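## Task

Place the red earphones in the lowest drawer of the small chest and the white earphones in its middle drawer, then make sure all drawers are closed and the chest still stands upright.

## Robot and tools

Robot: two arms, left_arm and right_arm, each ending in a parallel two-finger gripper. Scene frame: origin at table-top height, midway between the arms, a little behind the near table edge; +x points out over the table, +z up, and left_arm sits on the +y side (arm names do not match image left/right). Calibrated bases: left_arm at (-0.002, +0.322, +0.006) m, right_arm at (+0.008, -0.281, +0.005) m, both nearly level. Every hand pose, velocity and offset of an arm uses that arm's own base frame; table things use the scene frame. The gripper's fingers point along its own +z and close along its y; end_effector_position is the spot between the pads, about 1 cm short of the tips. Reported positions may be off by a few cm, more when reaching far.

Row layout (shared by execute_actions and move): one flat list of 14 numbers covering both arms, each in [-1, 1]: dx, dy, dz, rx, ry, rz, opening for left_arm, then the same seven for right_arm. The six pose numbers are an offset, not a pose: they are measured from that arm's Hand target as it stood when the action or move began, along that arm's base axes, with rotation about the Hand target position. Scale: 1.0 equals 0.6 m for dx/dy/dz and 180 degrees for the rotation vector rx/ry/rz. Offsets do not chain between rows of one action or between targets of one move; all count from the same start. A new call starts from the new Hand target, so repeating an offset moves further. Opening is absolute: +1 fully open (0.094 m), -1 closed. Sending 0 for all six pose numbers asks nothing new of that arm, but the opening number is always a live command, so resend the current opening to keep it.

execute_actions(actions, cameras): actions is a list of actions; each action is a list of up to 15 rows, one per 1/30 s step; a short action repeats its last row to step 15. Images come only if actions is empty or cameras names them ("all", or names from cam_high, cam_low, cam_left_wrist, cam_right_wrist; a wrong name voids the call).

move(target, speed, blend, opening_speed, grip_force, blocking, cameras): target is one 14-number row or a list of up to 15 rows, each an offset from the starting Hand targets. Grippers travel in straight lines, all ending together, capped at 10 s total. speed is the path's top speed in m/s (0.002 to 2.9, default 0.25; rotation up to twice that in rad/s), one value or one per target. blend in metres rounds corners between list targets (0 = stop at each). opening_speed sets finger speed on the -1..+1 scale per second (at least 0.2); use it for slow, gentle closing. grip_force is the per-pad force cap in newtons, 10 to 50, one value or one per arm; it persists, and lower values close more slowly. blocking=false returns early while the move continues. Paths do not avoid obstacles or the other arm; faster moves lag, stray and hit harder, and aiming far beyond a contact pushes harder. Keep paths away from an arm's own base, which can whip the elbow round. The result adds a move: line giving the ending (done, off_target, moving, held, fault) and active limits (paced = pose clipped, held = steps withheld).

wait(seconds, cameras): lets time pass (0 to 3600 s) without new commands; a running move continues. stop(cameras): brakes a running move. zoom_image(camera, region): enlarges [x0, y0, x1, y1] pixels (max 504x504) of a camera's latest image. finished_scene(scene): ends the current scene with its number; irreversible.

Results: end_effector_position (m) and end_effector_quat_wxyz per arm in its base frame; Hand target, the last commanded pose after clipping, which the next offsets count from; grip_measured, finger opening on the command scale (reads slightly wide when empty; under a firm grip it reads below the part's width); grip_effort_nm, gripper motor effort (negative closing), not a pad force; joint positions, torques, velocities (may be summarised as within noise), motor temperatures, and Tool commands. Each step the commanded orientation is limited to 40 degrees from the measured one. Grippers often stop short of or below target and tilt at long reach; check pose after each move and send the remaining gap as a new offset. To release a push, command back past the gripper. To let go, command an opening clearly above grip_measured.

Cameras: cam_high and cam_low are fixed on a beam behind the arms; cam_left_wrist and cam_right_wrist ride on the grippers; all 896x504.

Avoid: dropping things or releasing them while moving, anything leaving the table, fast impacts, hard presses on the table, chest or fixtures (base bar, spacers, back plate, low rail), grippers or wrist cameras touching each other, one gripper closing on the other's fingers, and straining the wrist camera cables. Long stretched holds or pushing at unreachable poses heat motors; MOTOR HOT appears near 75 °C, and at 90 °C the arm folds and goes idle. Loose objects may occasionally get nudged.

Each tool is called after ">>>" as name([rows], argument=value, ...), one row to a line, values as JSON.

## Session

>>> execute_actions(actions=[])

Scene clock: 0.00 s.
left_arm: end_effector_position=(+0.3963, -0.0044, +0.0842) grip_measured=+1.000 grip_effort_nm=n/a end_effector_quat_wxyz=(+0.575, -0.017, +0.816, +0.051) | right_arm: end_effector_position=(+0.4028, -0.0275, +0.0977) grip_measured=+1.000 grip_effort_nm=n/a end_effector_quat_wxyz=(+0.581, +0.058, +0.810, -0.052)
Joint positions: left_arm=[-0.095 1.591 0.365 0.879 -0.193 -0.002 0.094] | right_arm=[-0.004 1.559 0.4 0.831 0.149 0.032 0.094]
Joint velocities: within noise
Joint torques (N m): no reading
Motor temperatures (°C): left_arm=[24 26 34 31 26 29 26] | right_arm=[25 33 32 32 28 26 25]
Heat: left arm: 34 °C; right arm: 33 °C.
Hand target: left_arm +0.3999, -0.0052, +0.0922; +0.585, -0.018, +0.809, +0.049 | right_arm +0.4065, -0.0278, +0.1063; +0.592, +0.059, +0.802, -0.052
Tool commands: left_gripper/opening=+1.0 right_gripper/opening=+1.0

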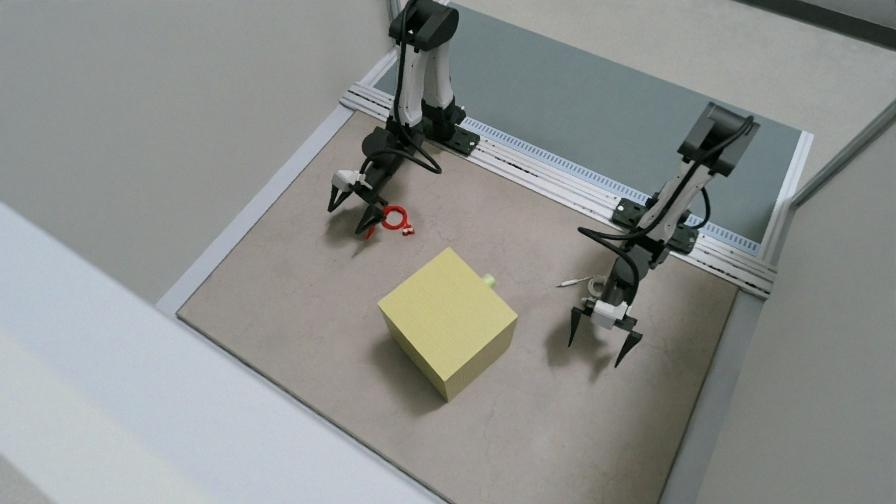

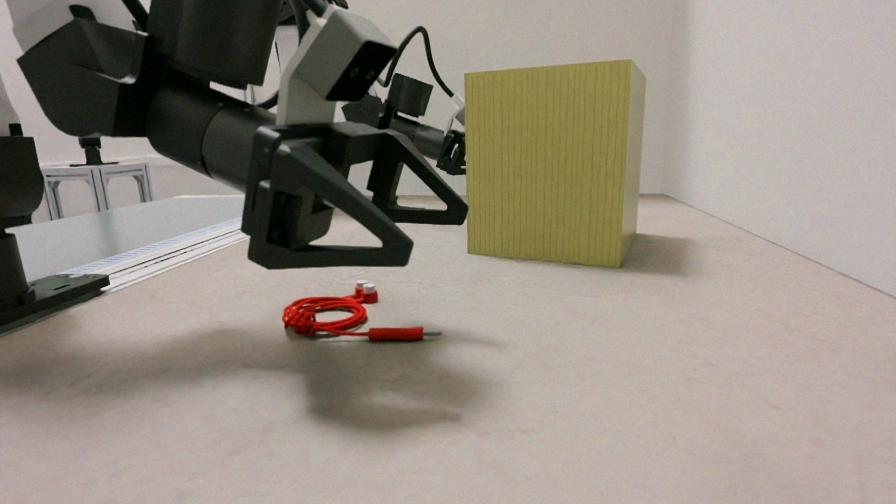

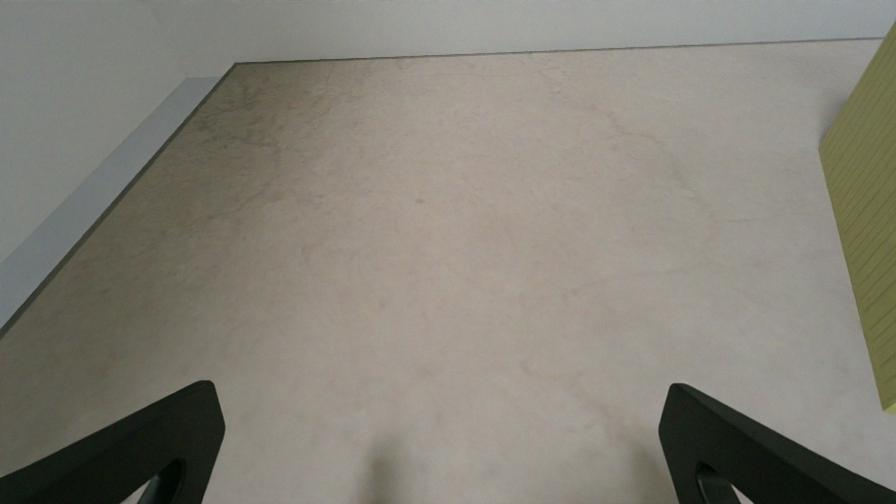

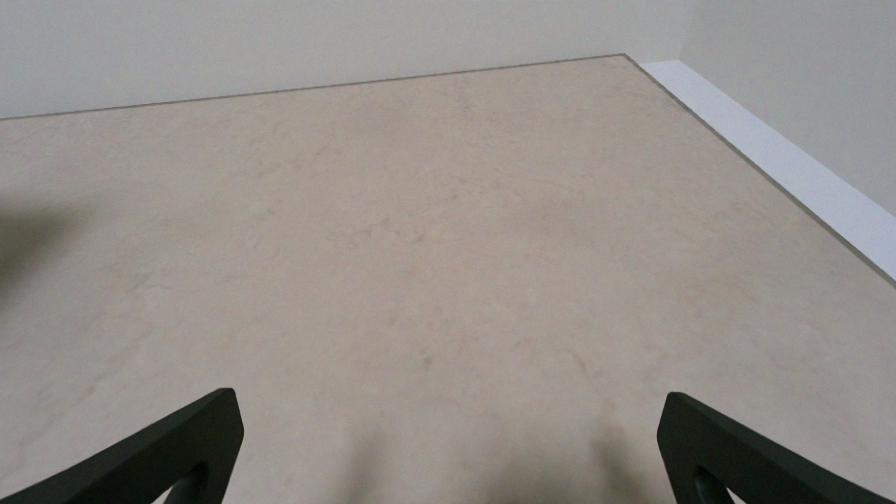

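>>> move(target=[-0.333,-0.208,0.18,0,0,-0.11,1,-0.31,0.115,0.16,0,0.22,0,1], speed=0.3, cameras=["all"])

Scene clock: 38.80 s.
left_arm: end_effector_position=(+0.1994, -0.1285, +0.1863) grip_measured=+1.000 grip_effort_nm=0.01 end_effector_quat_wxyz=(+0.577, +0.135, +0.804, -0.042) | right_arm: end_effector_position=(+0.2163, +0.0394, +0.1917) grip_measured=+1.000 grip_effort_nm=0.01 end_effector_quat_wxyz=(+0.271, +0.032, +0.959, -0.072)
Joint positions: left_arm=[-1.153 0.479 0.419 -0.46 -0.845 -0.31 0.094] | right_arm=[0.484 0.972 1.029 -1.201 0.388 0.466 0.094]
Joint torques (N m): left_arm=[-0.38 1.47 10.65 1.86 -0.29 -0.01] | right_arm=[0.55 -0.77 9.07 1.17 0.52 0.09]
Motor temperatures (°C): left_arm=[24 28 36 37 26 29 26] | right_arm=[25 35 37 41 28 26 25]
Heat: left arm: 37 °C; right arm: 41 °C.
Hand target: left_arm +0.2001, -0.1300, +0.2002; +0.585, +0.122, +0.800, -0.052 | right_arm +0.2205, +0.0412, +0.2023; +0.285, +0.038, +0.955, -0.069
Off the commanded pose: left_arm 0.014 m, 2 deg | right_arm 0.012 m, 2 deg.
move: off_target (left_arm, right_arm)

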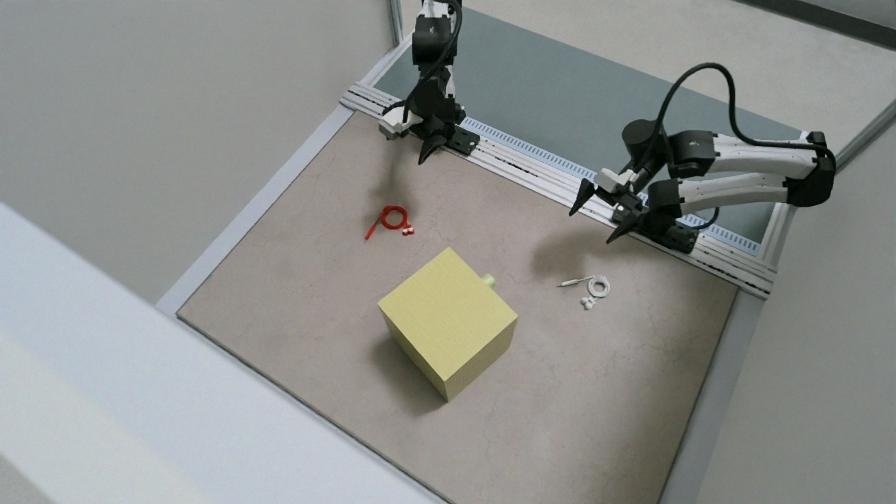

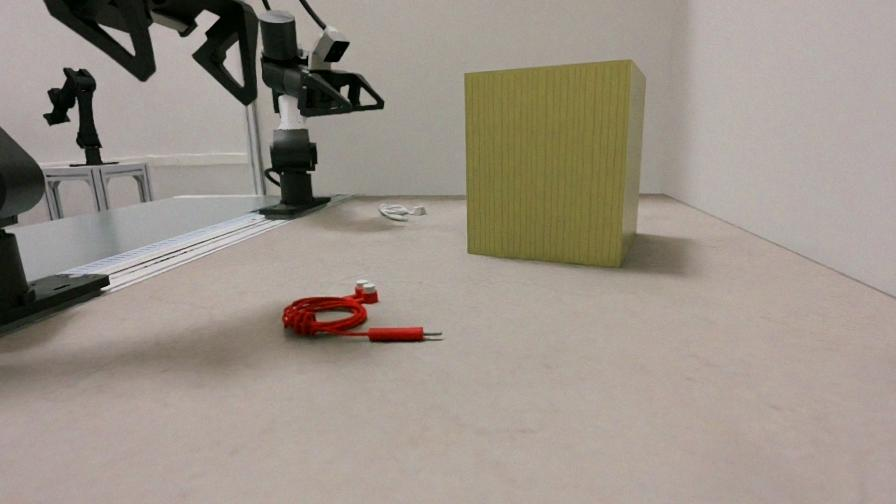

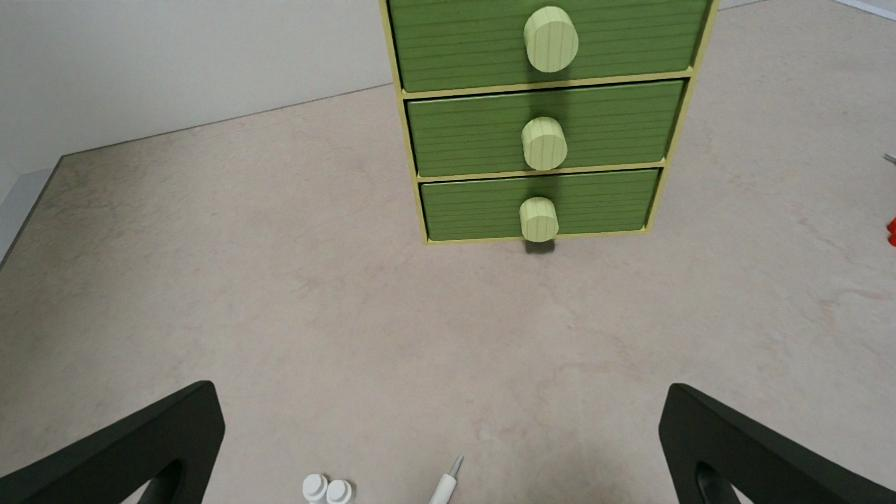

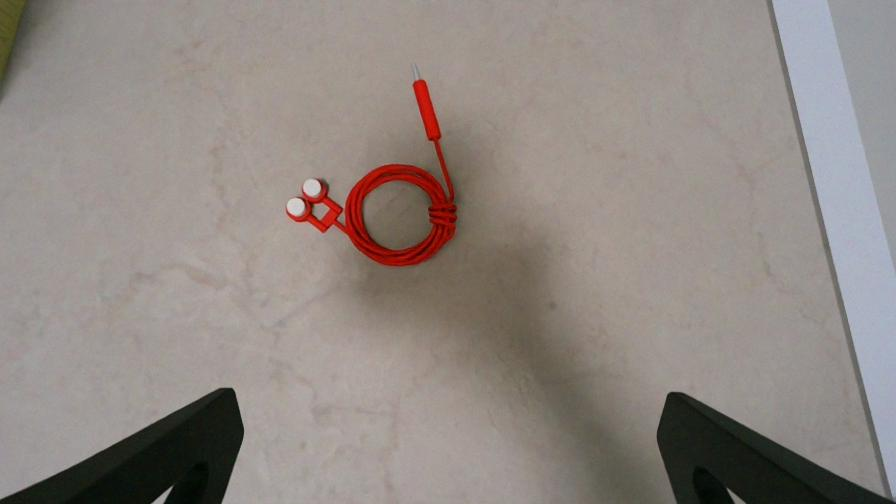

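>>> move(target=[0.167,-0.167,-0.165,0.021,0.086,0,0.4,0.1025,-0.035,-0.14,0.055,0.18,0,0.0], speed=0.3, cameras=["cam_high","cam_left_wrist","cam_right_wrist"])

Scene clock: 93.03 s.
left_arm: end_effector_position=(+0.2889, -0.2188, +0.0857) grip_measured=+0.403 grip_effort_nm=-0.13 end_effector_quat_wxyz=(+0.448, +0.145, +0.882, -0.022) | right_arm: end_effector_position=(+0.2752, +0.0197, +0.1125) grip_measured=+0.002 grip_effort_nm=-0.08 end_effector_quat_wxyz=(-0.005, +0.043, +0.999, -0.002)
Joint positions: left_arm=[-0.893 1.401 0.607 0.029 -0.528 -0.338 0.066] | right_arm=[0.073 1.596 1.289 -1.274 0.002 0.159 0.047]
Joint torques (N m): left_arm=[0.94 -3.84 9.92 2.12 -0.08 0.14] | right_arm=[-0.72 -4.42 8.5 0.18 0.08 -0.2]
Motor temperatures (°C): left_arm=[24 26 45 39 26 29 26] | right_arm=[25 33 46 35 28 26 25]
Heat: left arm: 45 °C; right arm: 46 °C.
Hand target: left_arm +0.3003, -0.2302, +0.1011; +0.467, +0.133, +0.873, -0.042 | right_arm +0.2820, +0.0202, +0.1183; +0.003, +0.042, +0.999, +0.005
Off the commanded pose: left_arm 0.022 m, 4 deg | right_arm 0.009 m, 1 deg.
move: off_target (left_arm)

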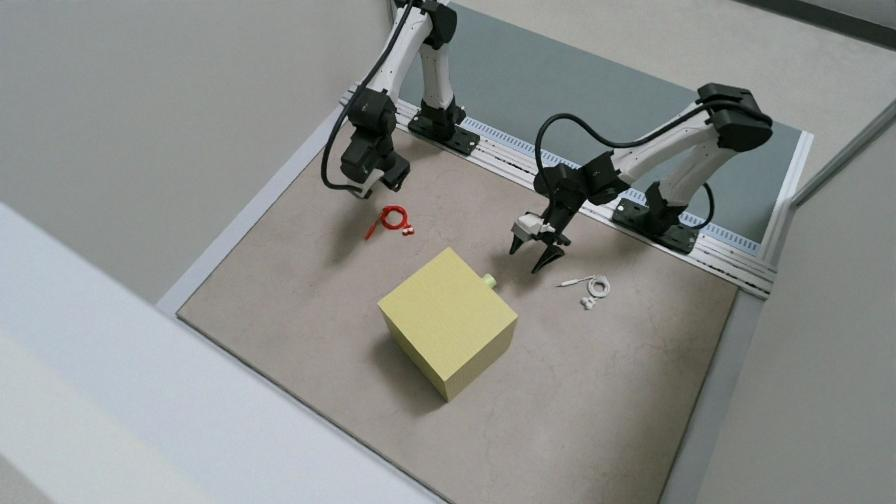

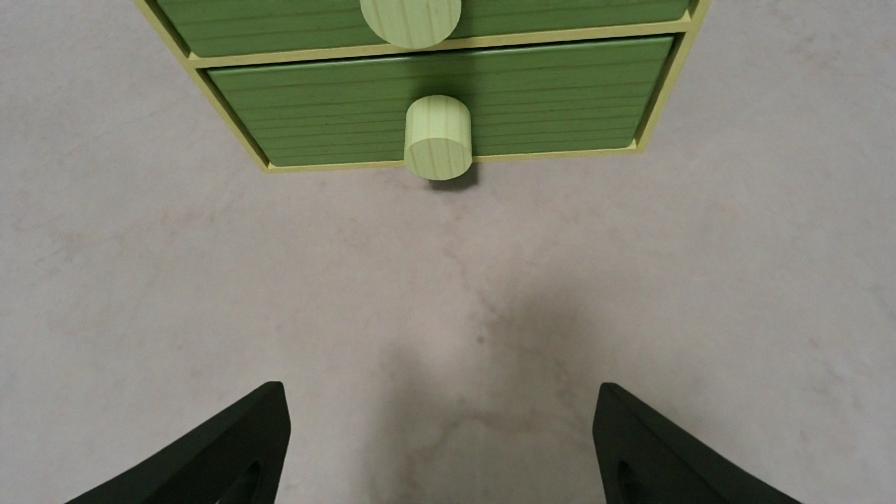

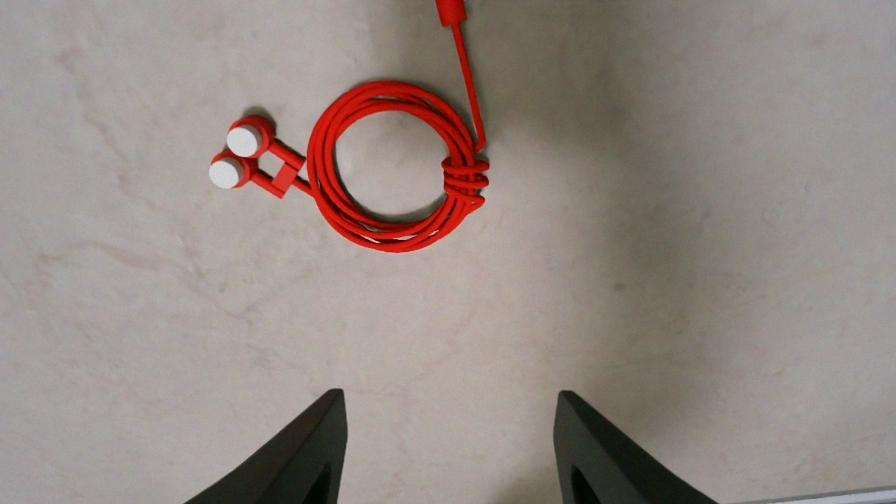

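>>> move(target=[0.108,-0.018,-0.041,-0.026,0.0143,-0.005,0.4,0.017,-0.016,-0.1125,0,0,0,0.0], speed=0.2, cameras=["cam_left_wrist","cam_right_wrist"])

Scene clock: 124.00 s.
left_arm: end_effector_position=(+0.3516, -0.2314, +0.0615) grip_measured=+0.403 grip_effort_nm=-0.13 end_effector_quat_wxyz=(+0.430, +0.123, +0.892, -0.070) | right_arm: end_effector_position=(+0.2906, +0.0110, +0.0545) grip_measured=+0.002 grip_effort_nm=-0.08 end_effector_quat_wxyz=(+0.002, +0.043, +0.999, -0.001)
Joint positions: left_arm=[-0.713 1.648 0.728 0.207 -0.322 -0.29 0.066] | right_arm=[0.039 1.679 1.143 -1.031 0.002 0.124 0.047]
Joint torques (N m): left_arm=[0.77 -5.5 9.39 2.2 0 0.23] | right_arm=[-0.95 -4.88 5.16 0.41 0.07 -0.14]
Heat: left arm: 43 °C; right arm: 46 °C.
Hand target: left_arm +0.3652, -0.2410, +0.0767; +0.453, +0.119, +0.880, -0.084 | right_arm +0.2921, +0.0106, +0.0507; +0.003, +0.042, +0.999, +0.005
Off the commanded pose: left_arm 0.022 m, 3 deg | right_arm 0.004 m, 1 deg.
move: off_target (left_arm)

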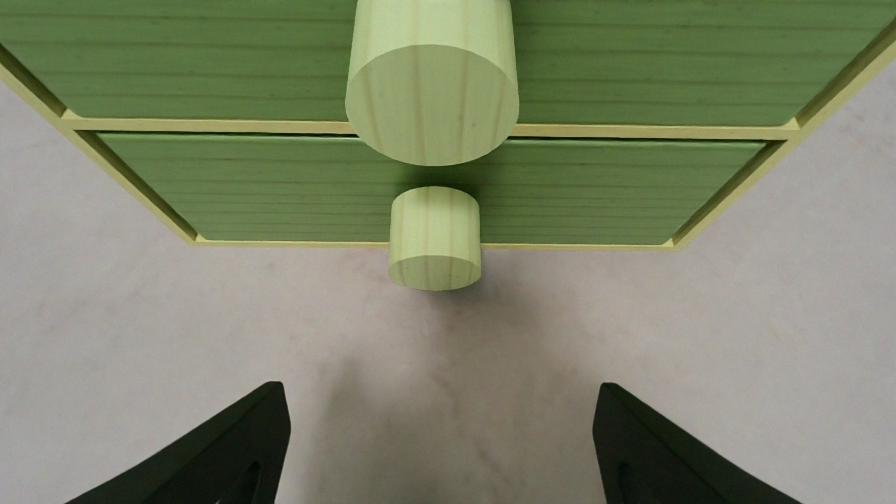

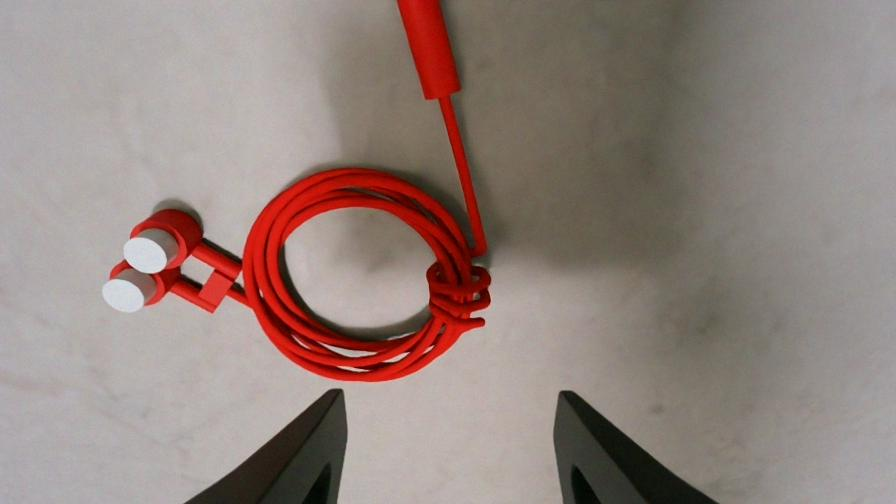

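>>> move(target=[-0.005,0.0067,-0.0175,-0.0333,-0.1083,0,0.4,0,-0.0083,-0.066,0,0,0,0.0], speed=0.15, cameras=["cam_low","cam_left_wrist","cam_right_wrist"])

Scene clock: 144.30 s.
left_arm: end_effector_position=(+0.3634, -0.2352, +0.0636) grip_measured=+0.403 grip_effort_nm=-0.13 end_effector_quat_wxyz=(+0.592, +0.106, +0.792, -0.106) | right_arm: end_effector_position=(+0.2909, +0.0061, +0.0146) grip_measured=+0.002 grip_effort_nm=-0.08 end_effector_quat_wxyz=(+0.002, +0.043, +0.999, -0.001)
Joint positions: left_arm=[-0.734 1.887 0.493 1.09 -0.406 -0.167 0.066] | right_arm=[0.022 1.737 1.04 -0.87 0.002 0.107 0.047]
Joint torques (N m): left_arm=[-0.39 -5.64 3.78 2.41 -0.04 0.22] | right_arm=[-0.81 -5.01 4.85 0.44 0.06 -0.15]
Heat: left arm: 43 °C; right arm: 42 °C.
Hand target: left_arm +0.3621, -0.2370, +0.0660; +0.600, +0.108, +0.785, -0.108 | right_arm +0.2922, +0.0056, +0.0112; +0.003, +0.041, +0.999, +0.005
Off the commanded pose: left_arm 0.003 m, 1 deg | right_arm 0.004 m, 1 deg.
move: done

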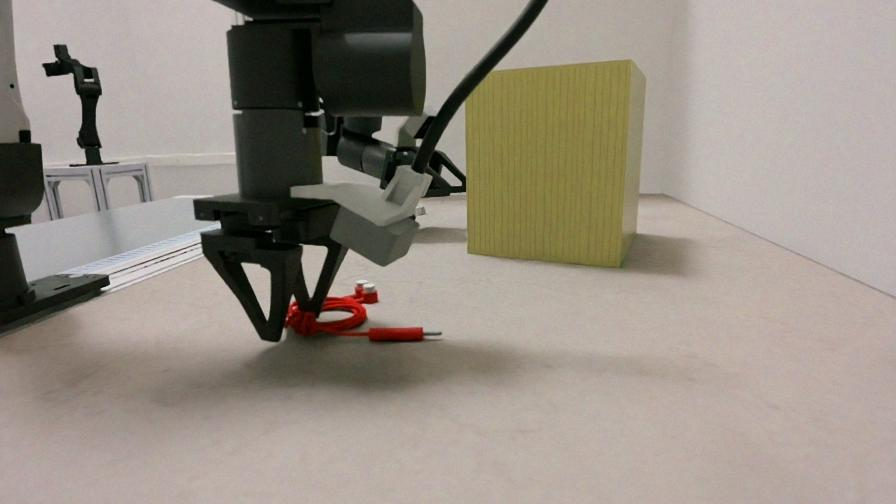

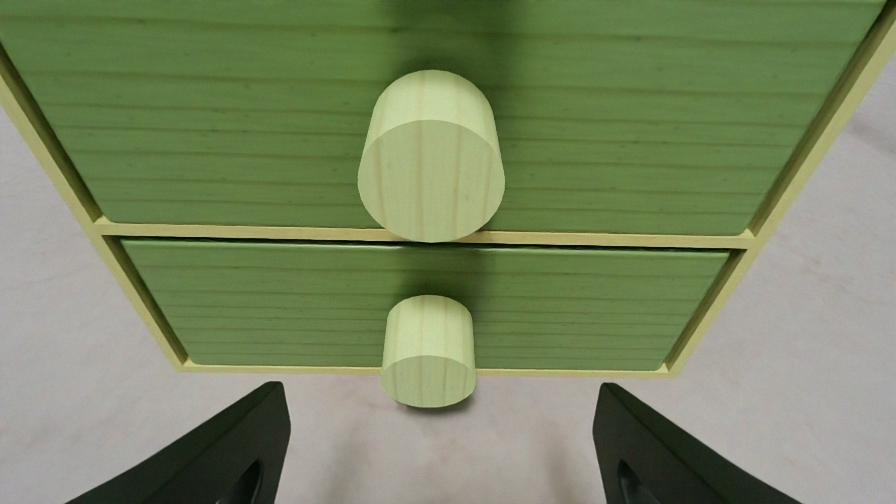

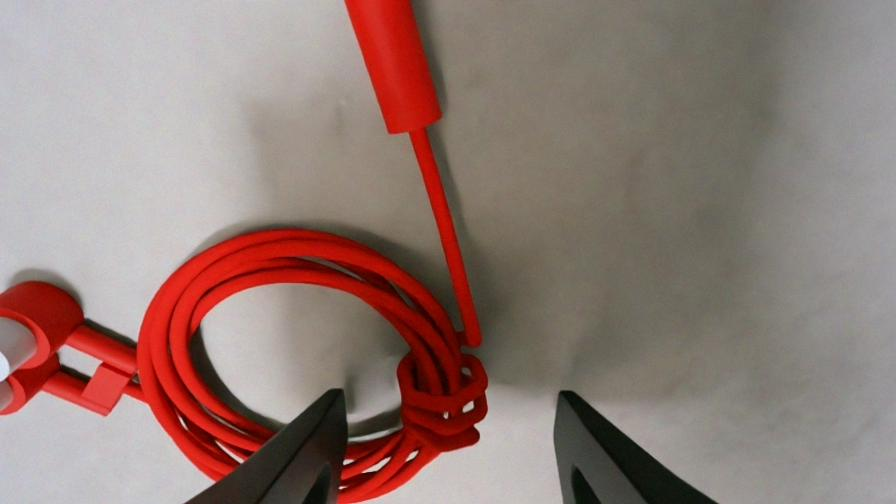

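>>> move([
  [0.053,-0.01,-0.049,0,0,0,0.4,0,0,-0.007,0,0,0,0.0],
  [0.053,-0.01,-0.049,0,0,0,0.4,0,0,-0.007,0,0,0,-1],
], speed=0.12, grip_force=[50,25], cameras=["cam_low","cam_left_wrist","cam_right_wrist"])

Scene clock: 156.93 s.
left_arm: end_effector_position=(+0.3860, -0.2366, +0.0247) grip_measured=+0.403 grip_effort_nm=-0.13 end_effector_quat_wxyz=(+0.582, +0.111, +0.800, -0.095) | right_arm: end_effector_position=(+0.2928, +0.0067, +0.0106) grip_measured=-0.802 grip_effort_nm=-0.46 end_effector_quat_wxyz=(+0.005, +0.042, +0.999, +0.001)
Joint positions: left_arm=[-0.69 2.088 0.577 1.177 -0.371 -0.148 0.066] | right_arm=[0.022 1.744 1.031 -0.847 -0.001 0.106 0.009]
Joint torques (N m): left_arm=[0.79 -6.56 5.67 2.52 0.16 0.22] | right_arm=[-0.8 -5.05 4.9 0.39 0.05 -0.15]
Motor temperatures (°C): left_arm=[24 28 41 44 25 28 25] | right_arm=[25 35 41 32 27 26 25]
Heat: left arm: 44 °C; right arm: 41 °C.
Hand target: left_arm +0.3939, -0.2430, +0.0367; +0.600, +0.108, +0.785, -0.108 | right_arm +0.2923, +0.0056, +0.0070; +0.003, +0.041, +0.999, +0.005
Off the commanded pose: left_arm 0.016 m, 3 deg | right_arm 0.004 m, 0 deg.
grip_force (N): 50, 25
move: off_target (left_arm)

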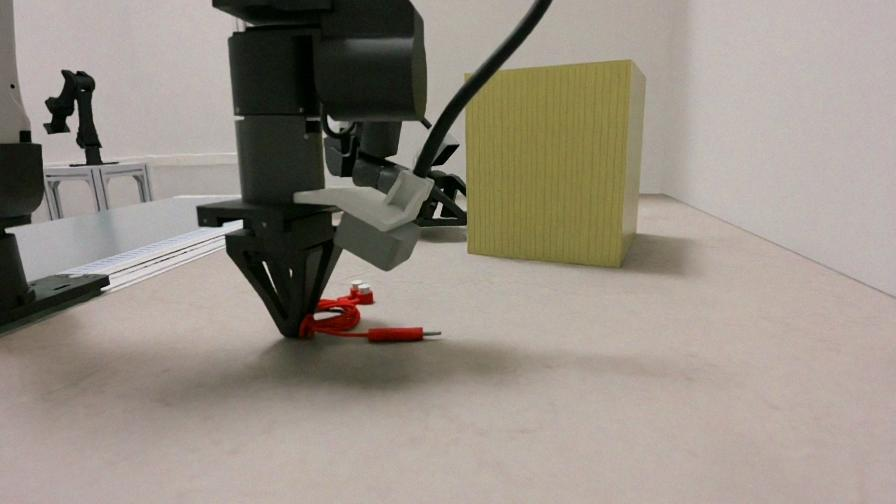

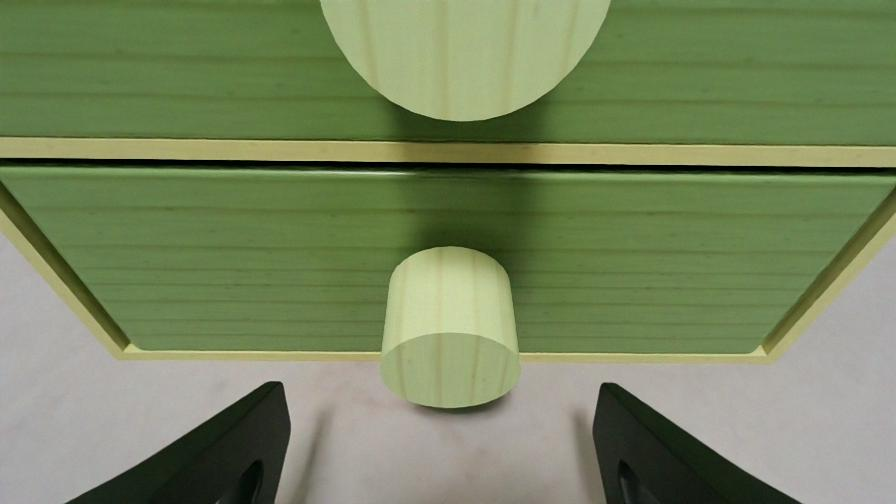

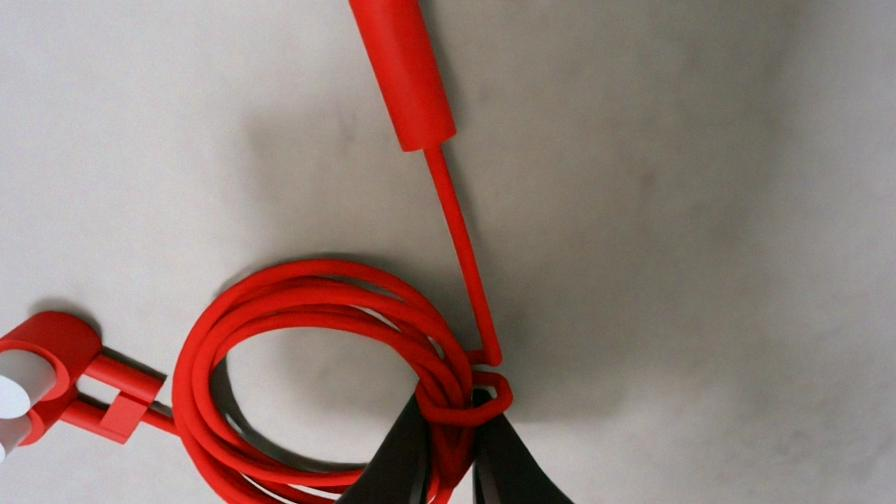

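>>> move([
  [0.024,-0.007,0.0167,0,0,0,0.4,0,0,0.2,0,0,0,-1],
  [0.024,-0.007,0.0167,0,0,0,-1,0,0,0.2,0,0,0,-1],
], speed=0.12, opening_speed=1, cameras=["all"])

Scene clock: 169.00 s.
left_arm: end_effector_position=(+0.4013, -0.2425, +0.0346) grip_measured=-0.406 grip_effort_nm=-1.02 end_effector_quat_wxyz=(+0.589, +0.109, +0.794, -0.101) | right_arm: end_effector_position=(+0.2856, +0.0066, +0.1151) grip_measured=-0.814 grip_effort_nm=-0.56 end_effector_quat_wxyz=(-0.017, +0.042, +0.999, +0.000)
Joint positions: left_arm=[-0.671 2.088 0.635 1.145 -0.351 -0.142 0.028] | right_arm=[0.022 1.654 1.36 -1.31 -0.002 0.106 0.009]
Joint torques (N m): left_arm=[0.8 -8.5 6.17 2.09 0.14 0.19] | right_arm=[-0.81 -6.6 8.39 0.17 0.06 -0.2]
Heat: left arm: 45 °C; right arm: 41 °C.
Hand target: left_arm +0.4083, -0.2472, +0.0467; +0.600, +0.108, +0.785, -0.108 | right_arm +0.2922, +0.0057, +0.1270; +0.003, +0.041, +0.999, +0.005
Off the commanded pose: left_arm 0.015 m, 2 deg | right_arm 0.014 m, 2 deg.
grip_force (N): 50, 25
move: off_target (left_arm, right_arm); target 2's new opening was sent with left_arm's hand 0.015 m and 2 deg from that target

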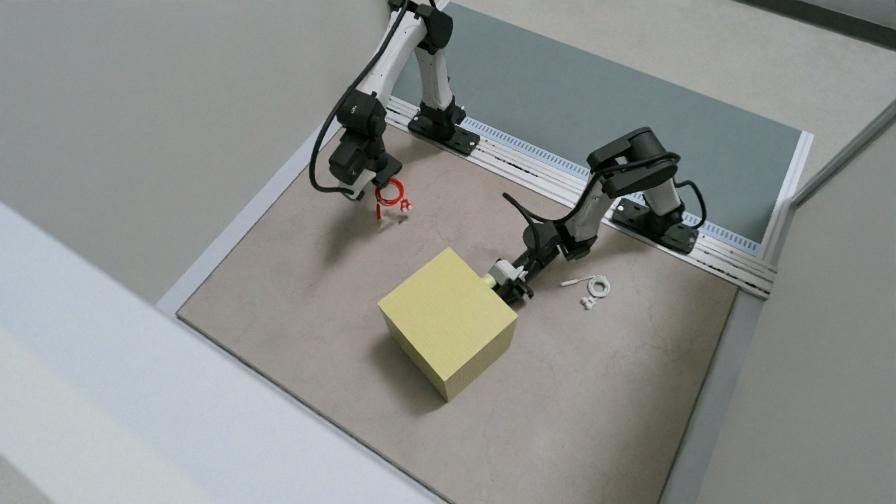

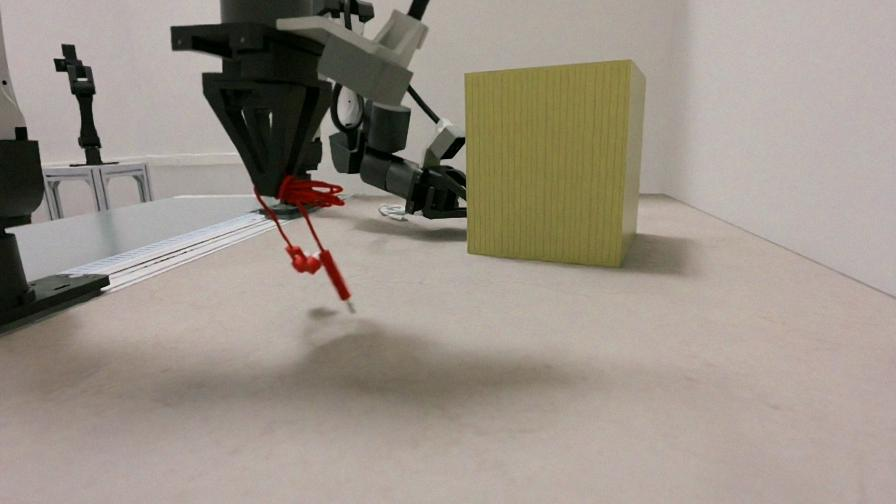

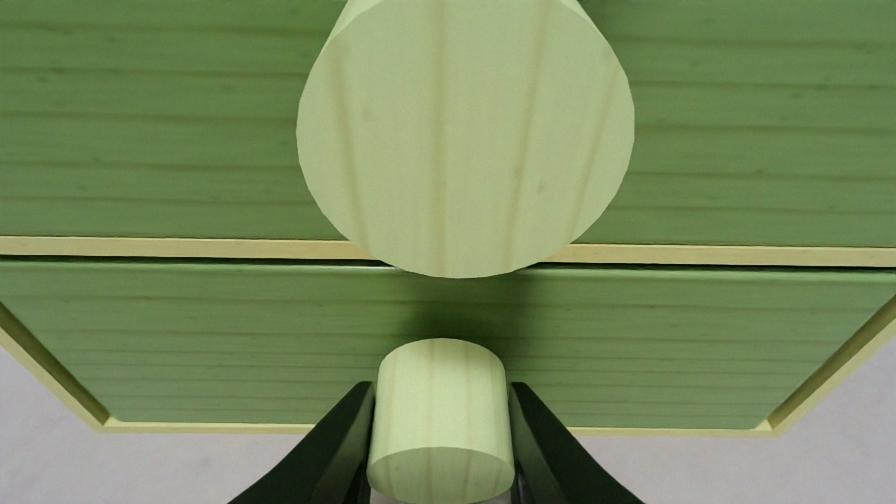

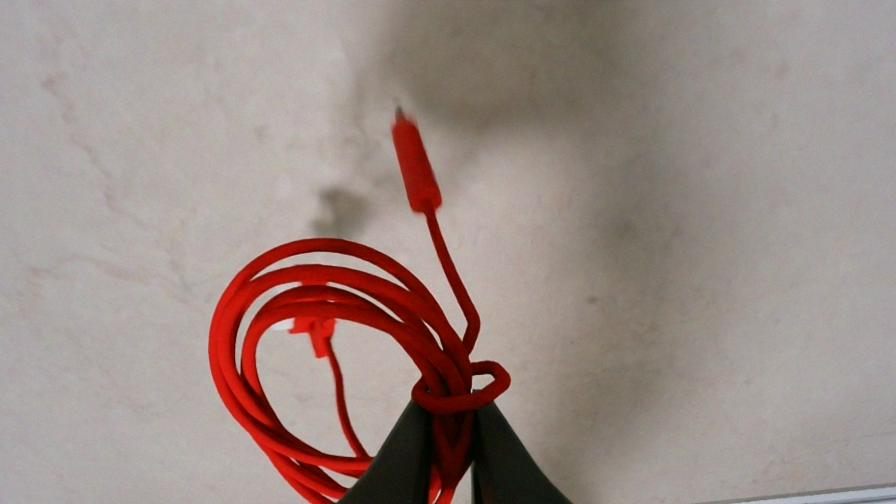

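>>> move(target=[-0.199,0.0625,0,0,0,0,-1,0.02,0.2,0.27,0,0,0.22,-1], speed=0.13, cameras=["all"])

Scene clock: 191.10 s.
left_arm: end_effector_position=(+0.2896, -0.2074, +0.0335) grip_measured=-0.406 grip_effort_nm=-1.02 end_effector_quat_wxyz=(+0.583, +0.114, +0.798, -0.096) | right_arm: end_effector_position=(+0.3062, +0.1224, +0.2737) grip_measured=-0.814 grip_effort_nm=-0.56 end_effector_quat_wxyz=(+0.159, -0.286, +0.945, +0.015)
Joint positions: left_arm=[-0.875 1.911 0.21 1.342 -0.541 -0.211 0.028] | right_arm=[0.379 1.633 1.944 -1.56 -0.002 -0.208 0.009]
Joint torques (N m): left_arm=[-0.54 -6.49 1.59 2.49 -0.11 0.19] | right_arm=[0.4 -6.53 8.08 0.98 0.04 -0.15]
Heat: left arm: 45 °C; right arm: 44 °C.
Hand target: left_arm +0.2889, -0.2098, +0.0468; +0.601, +0.108, +0.785, -0.108 | right_arm +0.3042, +0.1256, +0.2889; +0.001, -0.300, +0.954, +0.005
Off the commanded pose: left_arm 0.013 m, 3 deg | right_arm 0.016 m, 18 deg.
joint sent to its limit (right arm) — joint 4 (wrist pitch), lower limit. The joint targets are off in orientation, not in position.
grip_force (N): 50, 25
move: off_target (left_arm, right_arm)

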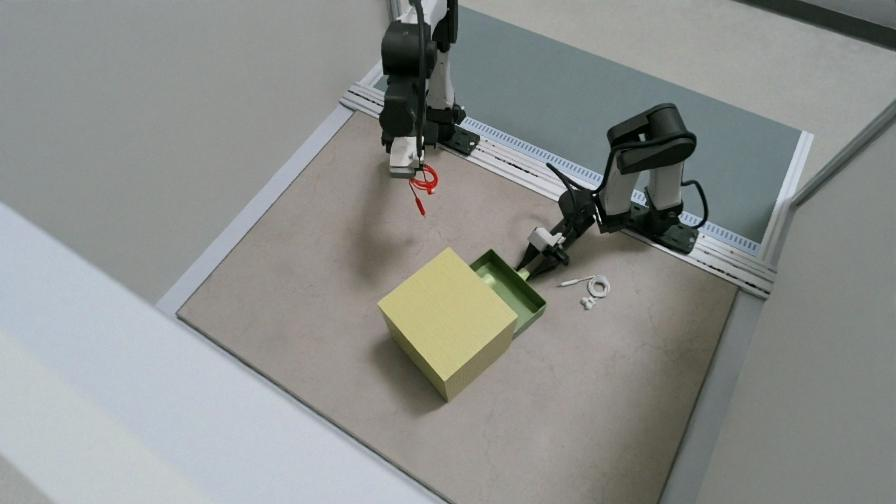

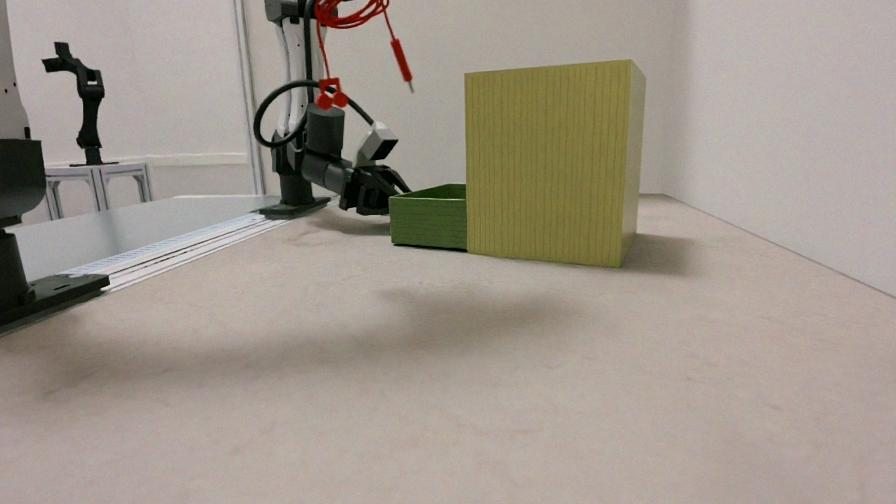

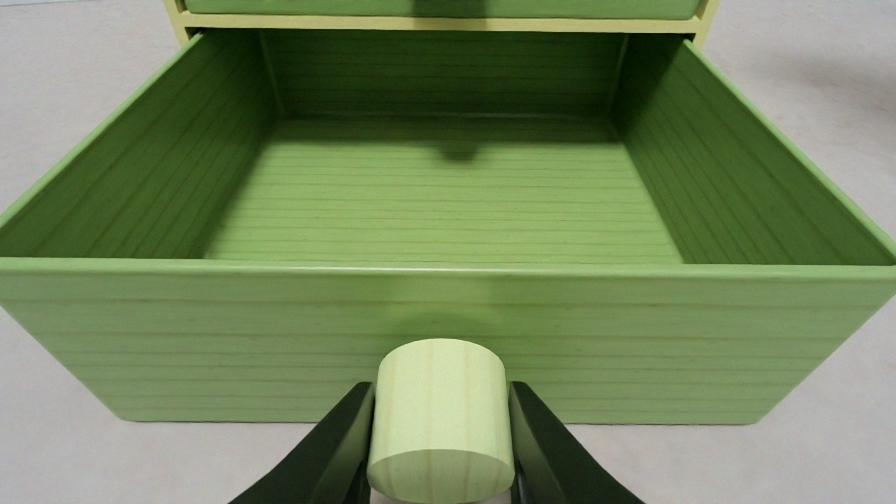

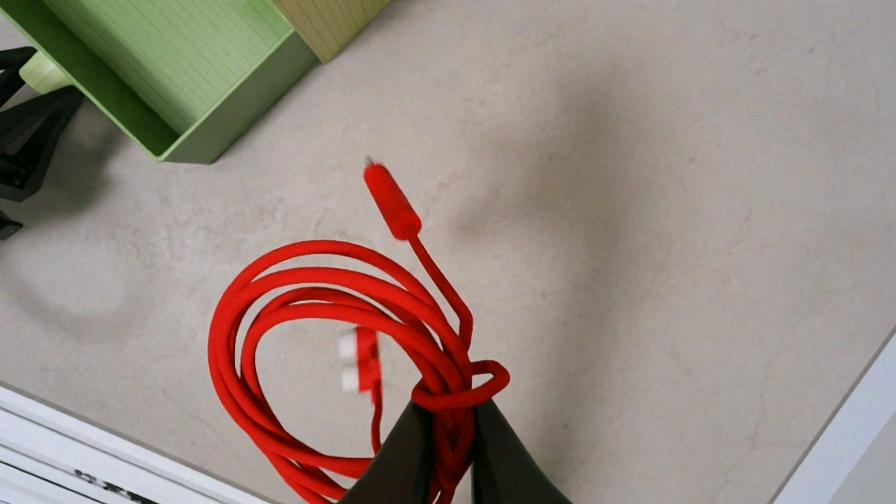

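>>> move([
  [-0.032,0.01,0,0,0,0,-1,0.077,0.365,0.01,0,0,0.205,-1],
  [-0.032,0.01,-0.01,0,0,0,0.2,0.077,0.365,0.01,0,0,0.205,-1],
  [-0.16,0.055,0.05,0,0,0,0.2,0.077,0.365,0.01,0,0,0.205,-1],
], speed=0.15, cameras=["all"])

Scene clock: 216.63 s.
left_arm: end_effector_position=(+0.1945, -0.1763, +0.0779) grip_measured=+0.197 grip_effort_nm=0.15 end_effector_quat_wxyz=(+0.603, +0.109, +0.784, -0.099) | right_arm: end_effector_position=(+0.3514, +0.3392, +0.2903) grip_measured=-0.814 grip_effort_nm=-0.56 end_effector_quat_wxyz=(+0.269, -0.556, +0.785, +0.042)
Joint positions: left_arm=[-1.31 1.132 -0.009 0.683 -0.959 -0.409 0.056] | right_arm=[0.767 2.221 2.765 -1.563 -0.003 -0.464 0.009]
Joint torques (N m): left_arm=[-0.02 -2.03 4.92 1.79 -0.09 -0.02] | right_arm=[0.51 -8.06 7.34 1.41 0.05 -0.19]
Motor temperatures (°C): left_arm=[24 30 36 49 25 28 26] | right_arm=[25 39 45 32 27 26 26]
Heat: left arm: 49 °C; right arm: 45 °C.
Hand target: left_arm +0.1929, -0.1767, +0.0768; +0.601, +0.108, +0.785, -0.108 | right_arm +0.3506, +0.3446, +0.2950; +0.000, -0.586, +0.810, +0.006
Off the commanded pose: left_arm 0.002 m, 1 deg | right_arm 0.007 m, 32 deg.
joint read past its limit (right arm) — joint 4 (wrist pitch), lower limit.
joint sent to its limit (left arm) — joint 3 (elbow), lower limit, where the elbow is as bent as it goes. The joint targets still meet the commanded pose.
joint sent to its limit (right arm) — joint 4 (wrist pitch), lower limit. The joint targets are off in orientation, not in position.
grip_force (N): 50, 25
move: off_target (right_arm); target 2's new opening was sent with left_arm's hand 0.009 m and 3 deg from that target

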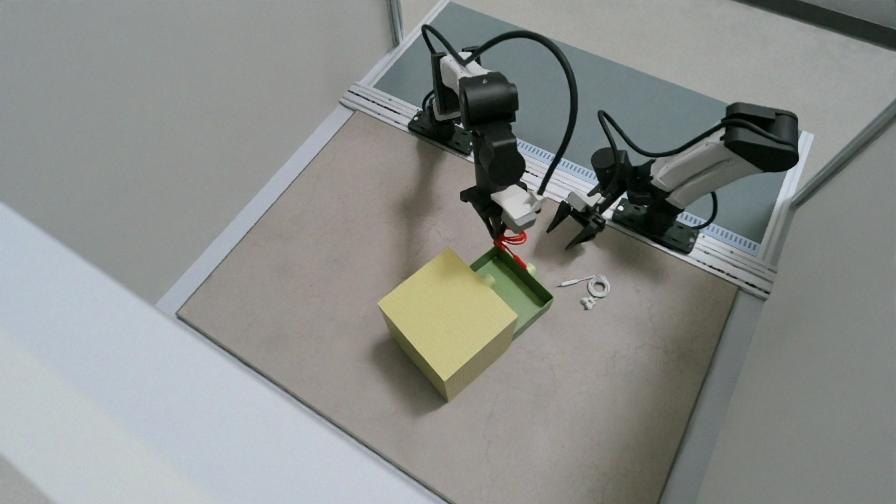

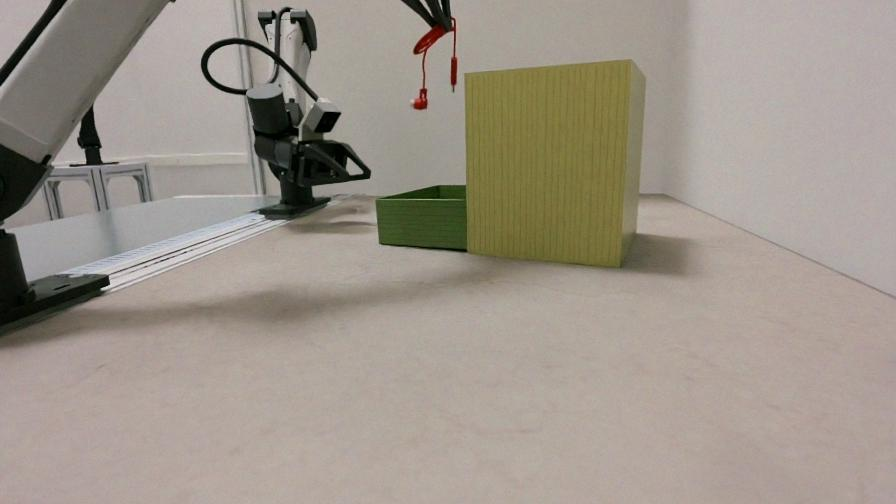

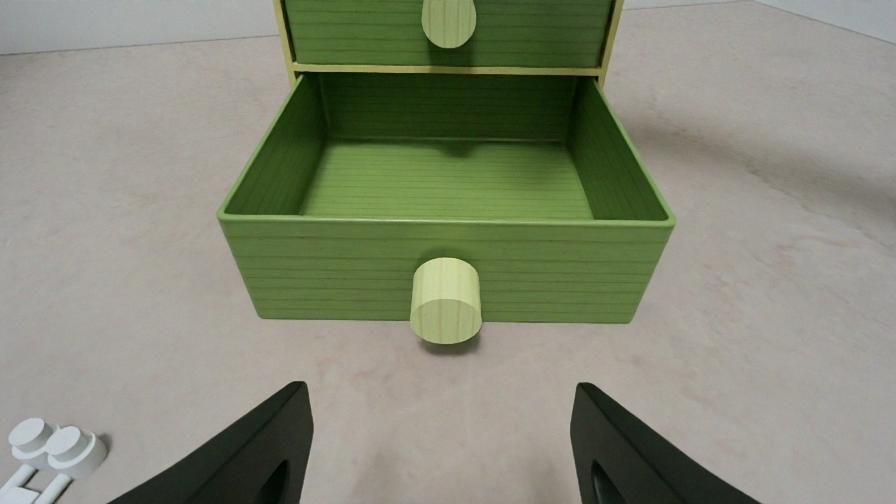

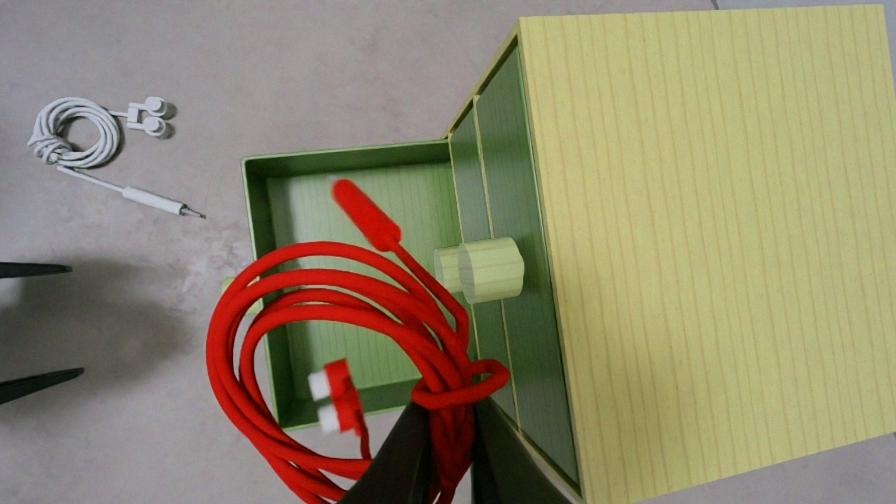

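>>> move(target=[0,0,0,0,0,0,0.2,-0.064,-0.036,-0.28,0.1206,-0.127,-0.008,-1], speed=0.15, cameras=["cam_left_wrist","cam_right_wrist"])

Scene clock: 231.70 s.
left_arm: end_effector_position=(+0.1945, -0.1763, +0.0777) grip_measured=+0.197 grip_effort_nm=0.15 end_effector_quat_wxyz=(+0.602, +0.109, +0.785, -0.099) | right_arm: end_effector_position=(+0.3109, +0.3196, +0.1144) grip_measured=-0.814 grip_effort_nm=-0.56 end_effector_quat_wxyz=(+0.247, -0.561, +0.789, +0.039)
Joint positions: left_arm=[-1.31 1.132 -0.009 0.682 -0.958 -0.409 0.056] | right_arm=[0.805 1.787 1.388 -0.666 0.014 -0.436 0.009]
Joint torques (N m): left_arm=[-0.1 -2 4.86 1.79 -0.07 0.02] | right_arm=[0.47 -9.22 6.19 1.6 0.23 0.1]
Heat: left arm: 46 °C; right arm: 45 °C.
Hand target: left_arm +0.1929, -0.1769, +0.0768; +0.600, +0.108, +0.785, -0.107 | right_arm +0.3120, +0.3230, +0.1270; +0.269, -0.555, +0.786, +0.042
Off the commanded pose: left_arm 0.002 m, 1 deg | right_arm 0.013 m, 3 deg.
joint sent to its limit (left arm) — joint 3 (elbow), lower limit, where the elbow is as bent as it goes.
grip_force (N): 50, 25
move: off_target (right_arm)

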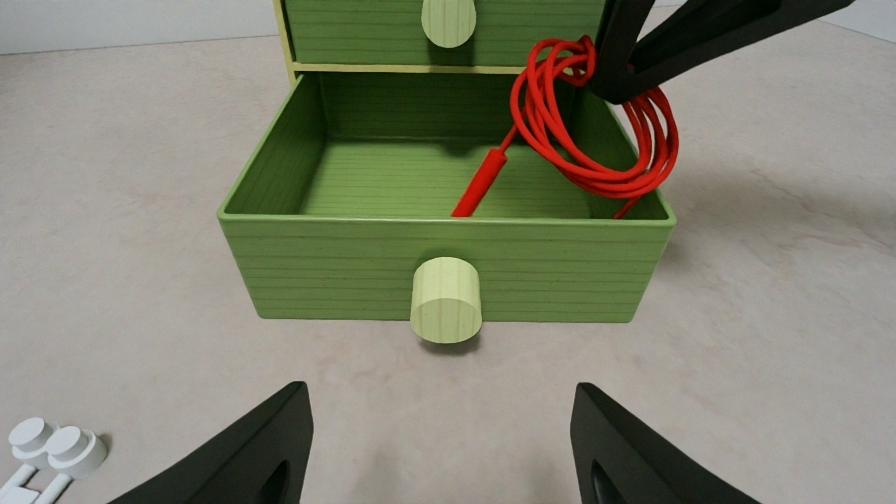

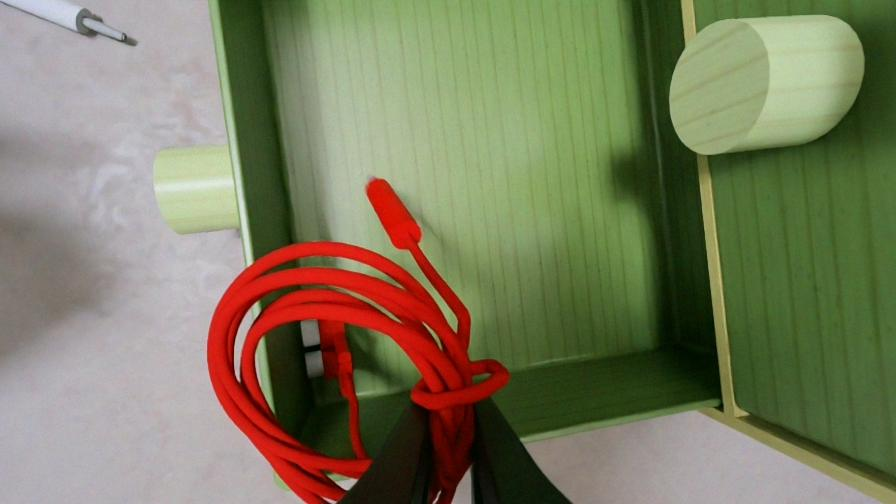

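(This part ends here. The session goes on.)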